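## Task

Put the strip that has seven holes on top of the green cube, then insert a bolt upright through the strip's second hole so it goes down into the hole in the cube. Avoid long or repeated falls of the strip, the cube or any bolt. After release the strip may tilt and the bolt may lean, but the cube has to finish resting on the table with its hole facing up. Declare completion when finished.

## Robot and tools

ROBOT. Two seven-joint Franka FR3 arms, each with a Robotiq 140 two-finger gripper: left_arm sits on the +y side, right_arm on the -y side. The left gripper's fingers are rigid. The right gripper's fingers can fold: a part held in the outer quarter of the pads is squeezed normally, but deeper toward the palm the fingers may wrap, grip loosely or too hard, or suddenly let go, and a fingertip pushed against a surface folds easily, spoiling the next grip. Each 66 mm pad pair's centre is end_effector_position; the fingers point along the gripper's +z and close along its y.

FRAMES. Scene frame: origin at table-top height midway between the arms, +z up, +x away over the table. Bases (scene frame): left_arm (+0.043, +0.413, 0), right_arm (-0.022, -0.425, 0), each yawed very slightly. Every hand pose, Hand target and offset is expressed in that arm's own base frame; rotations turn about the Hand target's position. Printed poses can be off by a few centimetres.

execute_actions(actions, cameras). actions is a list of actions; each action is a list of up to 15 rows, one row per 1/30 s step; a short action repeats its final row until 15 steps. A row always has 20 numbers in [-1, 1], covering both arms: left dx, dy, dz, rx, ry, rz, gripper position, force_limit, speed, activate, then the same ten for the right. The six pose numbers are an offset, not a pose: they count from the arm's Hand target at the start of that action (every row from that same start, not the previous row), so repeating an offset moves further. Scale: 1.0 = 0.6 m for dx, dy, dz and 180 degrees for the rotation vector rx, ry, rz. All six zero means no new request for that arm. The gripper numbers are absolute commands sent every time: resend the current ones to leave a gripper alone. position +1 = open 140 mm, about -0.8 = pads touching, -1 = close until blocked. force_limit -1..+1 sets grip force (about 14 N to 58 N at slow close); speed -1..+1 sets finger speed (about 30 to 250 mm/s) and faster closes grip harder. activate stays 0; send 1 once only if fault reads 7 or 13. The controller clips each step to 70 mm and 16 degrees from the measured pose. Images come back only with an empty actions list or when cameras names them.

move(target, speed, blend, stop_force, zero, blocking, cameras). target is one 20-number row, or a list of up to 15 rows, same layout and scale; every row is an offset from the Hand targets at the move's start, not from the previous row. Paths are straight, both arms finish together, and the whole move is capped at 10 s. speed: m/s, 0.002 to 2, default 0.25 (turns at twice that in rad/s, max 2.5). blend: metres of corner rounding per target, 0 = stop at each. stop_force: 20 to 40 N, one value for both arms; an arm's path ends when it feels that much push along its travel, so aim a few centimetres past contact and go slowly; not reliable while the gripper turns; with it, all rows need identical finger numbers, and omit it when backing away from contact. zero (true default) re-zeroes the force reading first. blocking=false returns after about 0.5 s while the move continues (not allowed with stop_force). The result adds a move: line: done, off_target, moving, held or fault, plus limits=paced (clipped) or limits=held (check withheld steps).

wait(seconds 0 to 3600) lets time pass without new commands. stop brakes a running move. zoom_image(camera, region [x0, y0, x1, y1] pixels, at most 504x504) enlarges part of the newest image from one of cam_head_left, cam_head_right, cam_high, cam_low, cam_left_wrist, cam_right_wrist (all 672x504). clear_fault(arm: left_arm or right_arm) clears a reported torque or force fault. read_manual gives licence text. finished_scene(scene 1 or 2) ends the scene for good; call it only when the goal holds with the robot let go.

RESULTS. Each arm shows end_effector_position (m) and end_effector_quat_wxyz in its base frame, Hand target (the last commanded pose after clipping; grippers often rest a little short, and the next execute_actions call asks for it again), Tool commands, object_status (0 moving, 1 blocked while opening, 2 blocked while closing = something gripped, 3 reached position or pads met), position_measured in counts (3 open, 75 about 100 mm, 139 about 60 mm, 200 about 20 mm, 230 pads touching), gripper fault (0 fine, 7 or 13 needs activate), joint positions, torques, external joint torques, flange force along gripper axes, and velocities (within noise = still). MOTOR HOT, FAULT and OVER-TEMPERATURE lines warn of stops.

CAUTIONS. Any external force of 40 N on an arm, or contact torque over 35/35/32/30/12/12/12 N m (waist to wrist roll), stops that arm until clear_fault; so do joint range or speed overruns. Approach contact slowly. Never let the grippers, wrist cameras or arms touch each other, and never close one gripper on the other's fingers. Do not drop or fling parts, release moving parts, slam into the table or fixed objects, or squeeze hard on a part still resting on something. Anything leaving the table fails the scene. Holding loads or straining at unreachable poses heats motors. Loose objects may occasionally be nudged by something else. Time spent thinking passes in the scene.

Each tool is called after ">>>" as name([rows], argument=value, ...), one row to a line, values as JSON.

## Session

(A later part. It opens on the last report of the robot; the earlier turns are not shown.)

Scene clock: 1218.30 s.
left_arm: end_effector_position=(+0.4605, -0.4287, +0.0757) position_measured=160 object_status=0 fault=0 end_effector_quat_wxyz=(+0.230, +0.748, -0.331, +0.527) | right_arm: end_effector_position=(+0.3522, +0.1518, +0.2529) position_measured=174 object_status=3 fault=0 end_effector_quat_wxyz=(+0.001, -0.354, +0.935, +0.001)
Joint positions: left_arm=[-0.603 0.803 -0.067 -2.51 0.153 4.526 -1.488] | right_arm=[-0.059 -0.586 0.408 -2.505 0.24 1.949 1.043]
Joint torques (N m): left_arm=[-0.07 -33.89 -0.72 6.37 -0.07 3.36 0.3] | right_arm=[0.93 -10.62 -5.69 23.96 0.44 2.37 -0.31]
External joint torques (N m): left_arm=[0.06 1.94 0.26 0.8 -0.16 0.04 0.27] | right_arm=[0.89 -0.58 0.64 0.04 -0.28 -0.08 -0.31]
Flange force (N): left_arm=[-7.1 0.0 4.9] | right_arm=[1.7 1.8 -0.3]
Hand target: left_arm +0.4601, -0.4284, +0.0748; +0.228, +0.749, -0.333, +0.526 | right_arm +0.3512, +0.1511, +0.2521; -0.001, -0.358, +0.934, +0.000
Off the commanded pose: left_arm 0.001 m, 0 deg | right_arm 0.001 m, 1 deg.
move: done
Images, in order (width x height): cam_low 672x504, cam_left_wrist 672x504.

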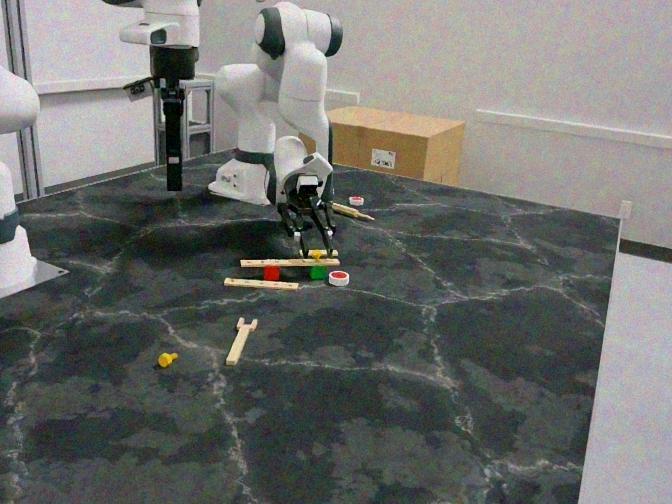

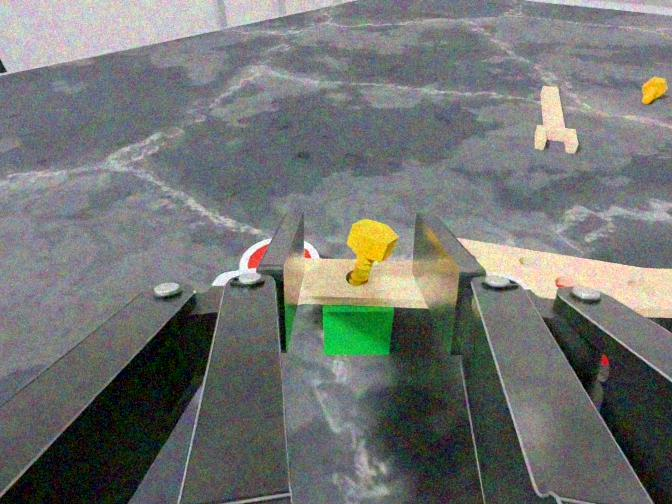

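>>> move([
  [-0.034,0.0368,0.0,0,0,0,-0.25,-0.5,-1,0,0,0,0,0,0,0,-0.36,-0.5,-1,0],
  [-0.075,0.081,0.06,0.0407,0.0378,0,-0.25,-0.5,-1,0,0,0,0,0,0,0,-0.36,-0.5,-1,0],
], speed=[0.03,0.06], blend=[0.005,0], cameras=["cam_left_wrist","cam_low","cam_high"])

>>> zoom_image(camera="cam_left_wrist", region=[300, 180, 400, 280])

>>> zoom_image(camera="cam_low", region=[295, 225, 345, 275])

Scene clock: 1226.80 s.
left_arm: end_effector_position=(+0.4149, -0.3806, +0.1113) position_measured=160 object_status=3 fault=0 end_effector_quat_wxyz=(+0.199, +0.789, -0.354, +0.460) | right_arm: end_effector_position=(+0.3522, +0.1518, +0.2529) position_measured=174 object_status=3 fault=0 end_effector_quat_wxyz=(+0.001, -0.354, +0.935, +0.001)
Joint positions: left_arm=[-0.521 0.44 -0.119 -2.825 0.162 4.301 -1.477] | right_arm=[-0.059 -0.586 0.408 -2.505 0.24 1.949 1.043]
Joint velocities: left_arm=[0.002 0 0 0.001 0.001 -0.005 -0.003] | right_arm=[within noise]
Joint torques (N m): left_arm=[0.76 -27.75 -1.68 7.49 -0.01 3.31 -0.02] | right_arm=[0.94 -10.61 -5.72 23.95 0.43 2.37 -0.31]
External joint torques (N m): left_arm=[0.84 0.88 -0.63 0.58 -0.16 -0.24 -0.04] | right_arm=[0.98 -0.58 0.7 0.02 -0.28 -0.08 -0.31]
Flange force (N): left_arm=[-2.0 -0.8 3.9] | right_arm=[1.7 2.0 -0.3]
Hand target: left_arm +0.4151, -0.3798, +0.1108; +0.199, +0.792, -0.351, +0.459 | right_arm +0.3512, +0.1511, +0.2521; -0.001, -0.358, +0.934, +0.000
Off the commanded pose: left_arm 0.001 m, 0 deg | right_arm 0.001 m, 1 deg.
move: done
Images, in order (width x height): cam_high 672x504, cam_low 672x504, cam_left_wrist 672x504.

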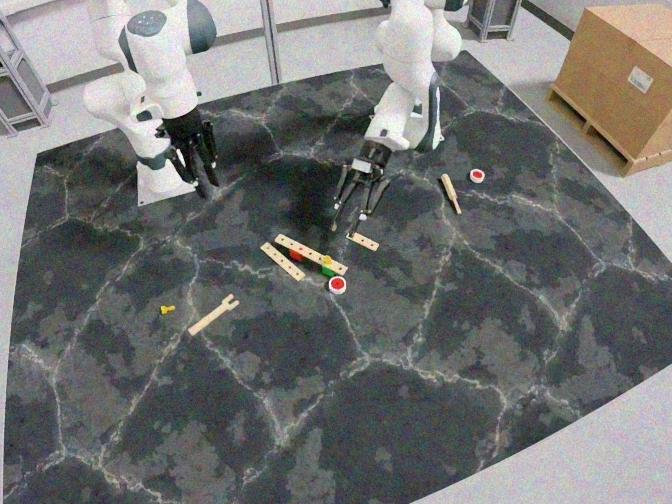

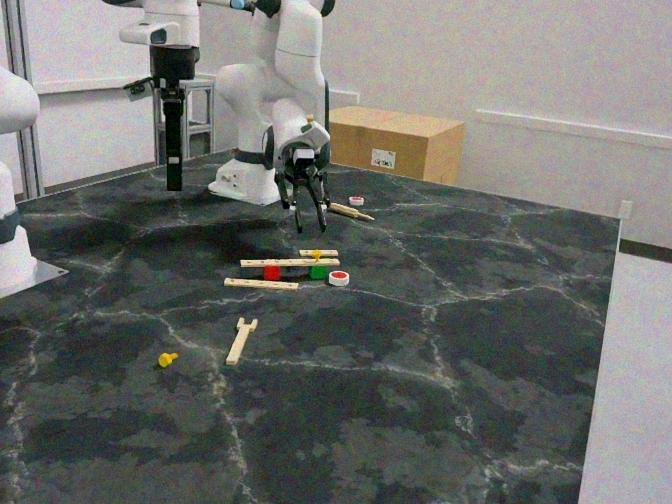

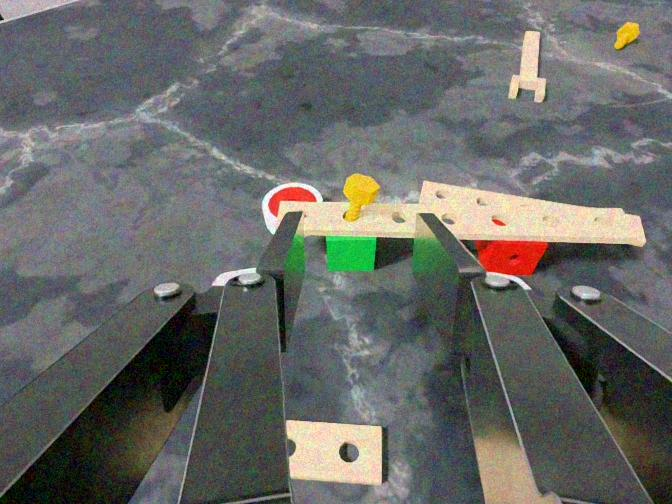

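Scaled by 5.040 from the camera's image (finer frame: 960x720).

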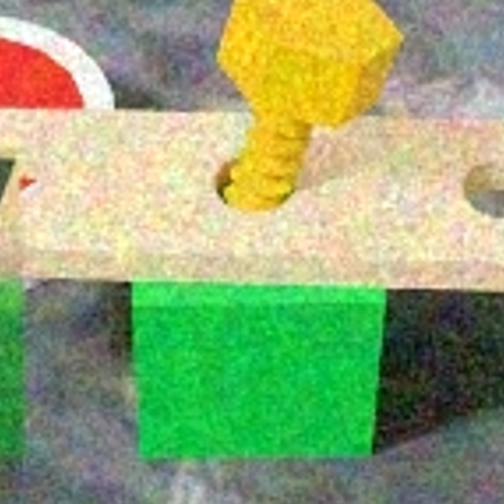

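Scaled by 10.080 from the camera's image (finer frame: 960x720).

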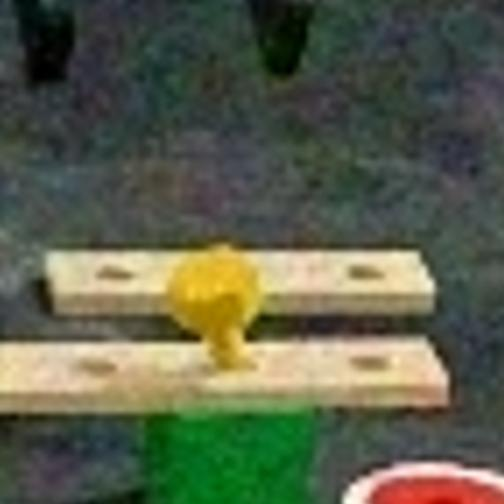

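>>> finished_scene(scene=2)

The scene is finished: the task was done.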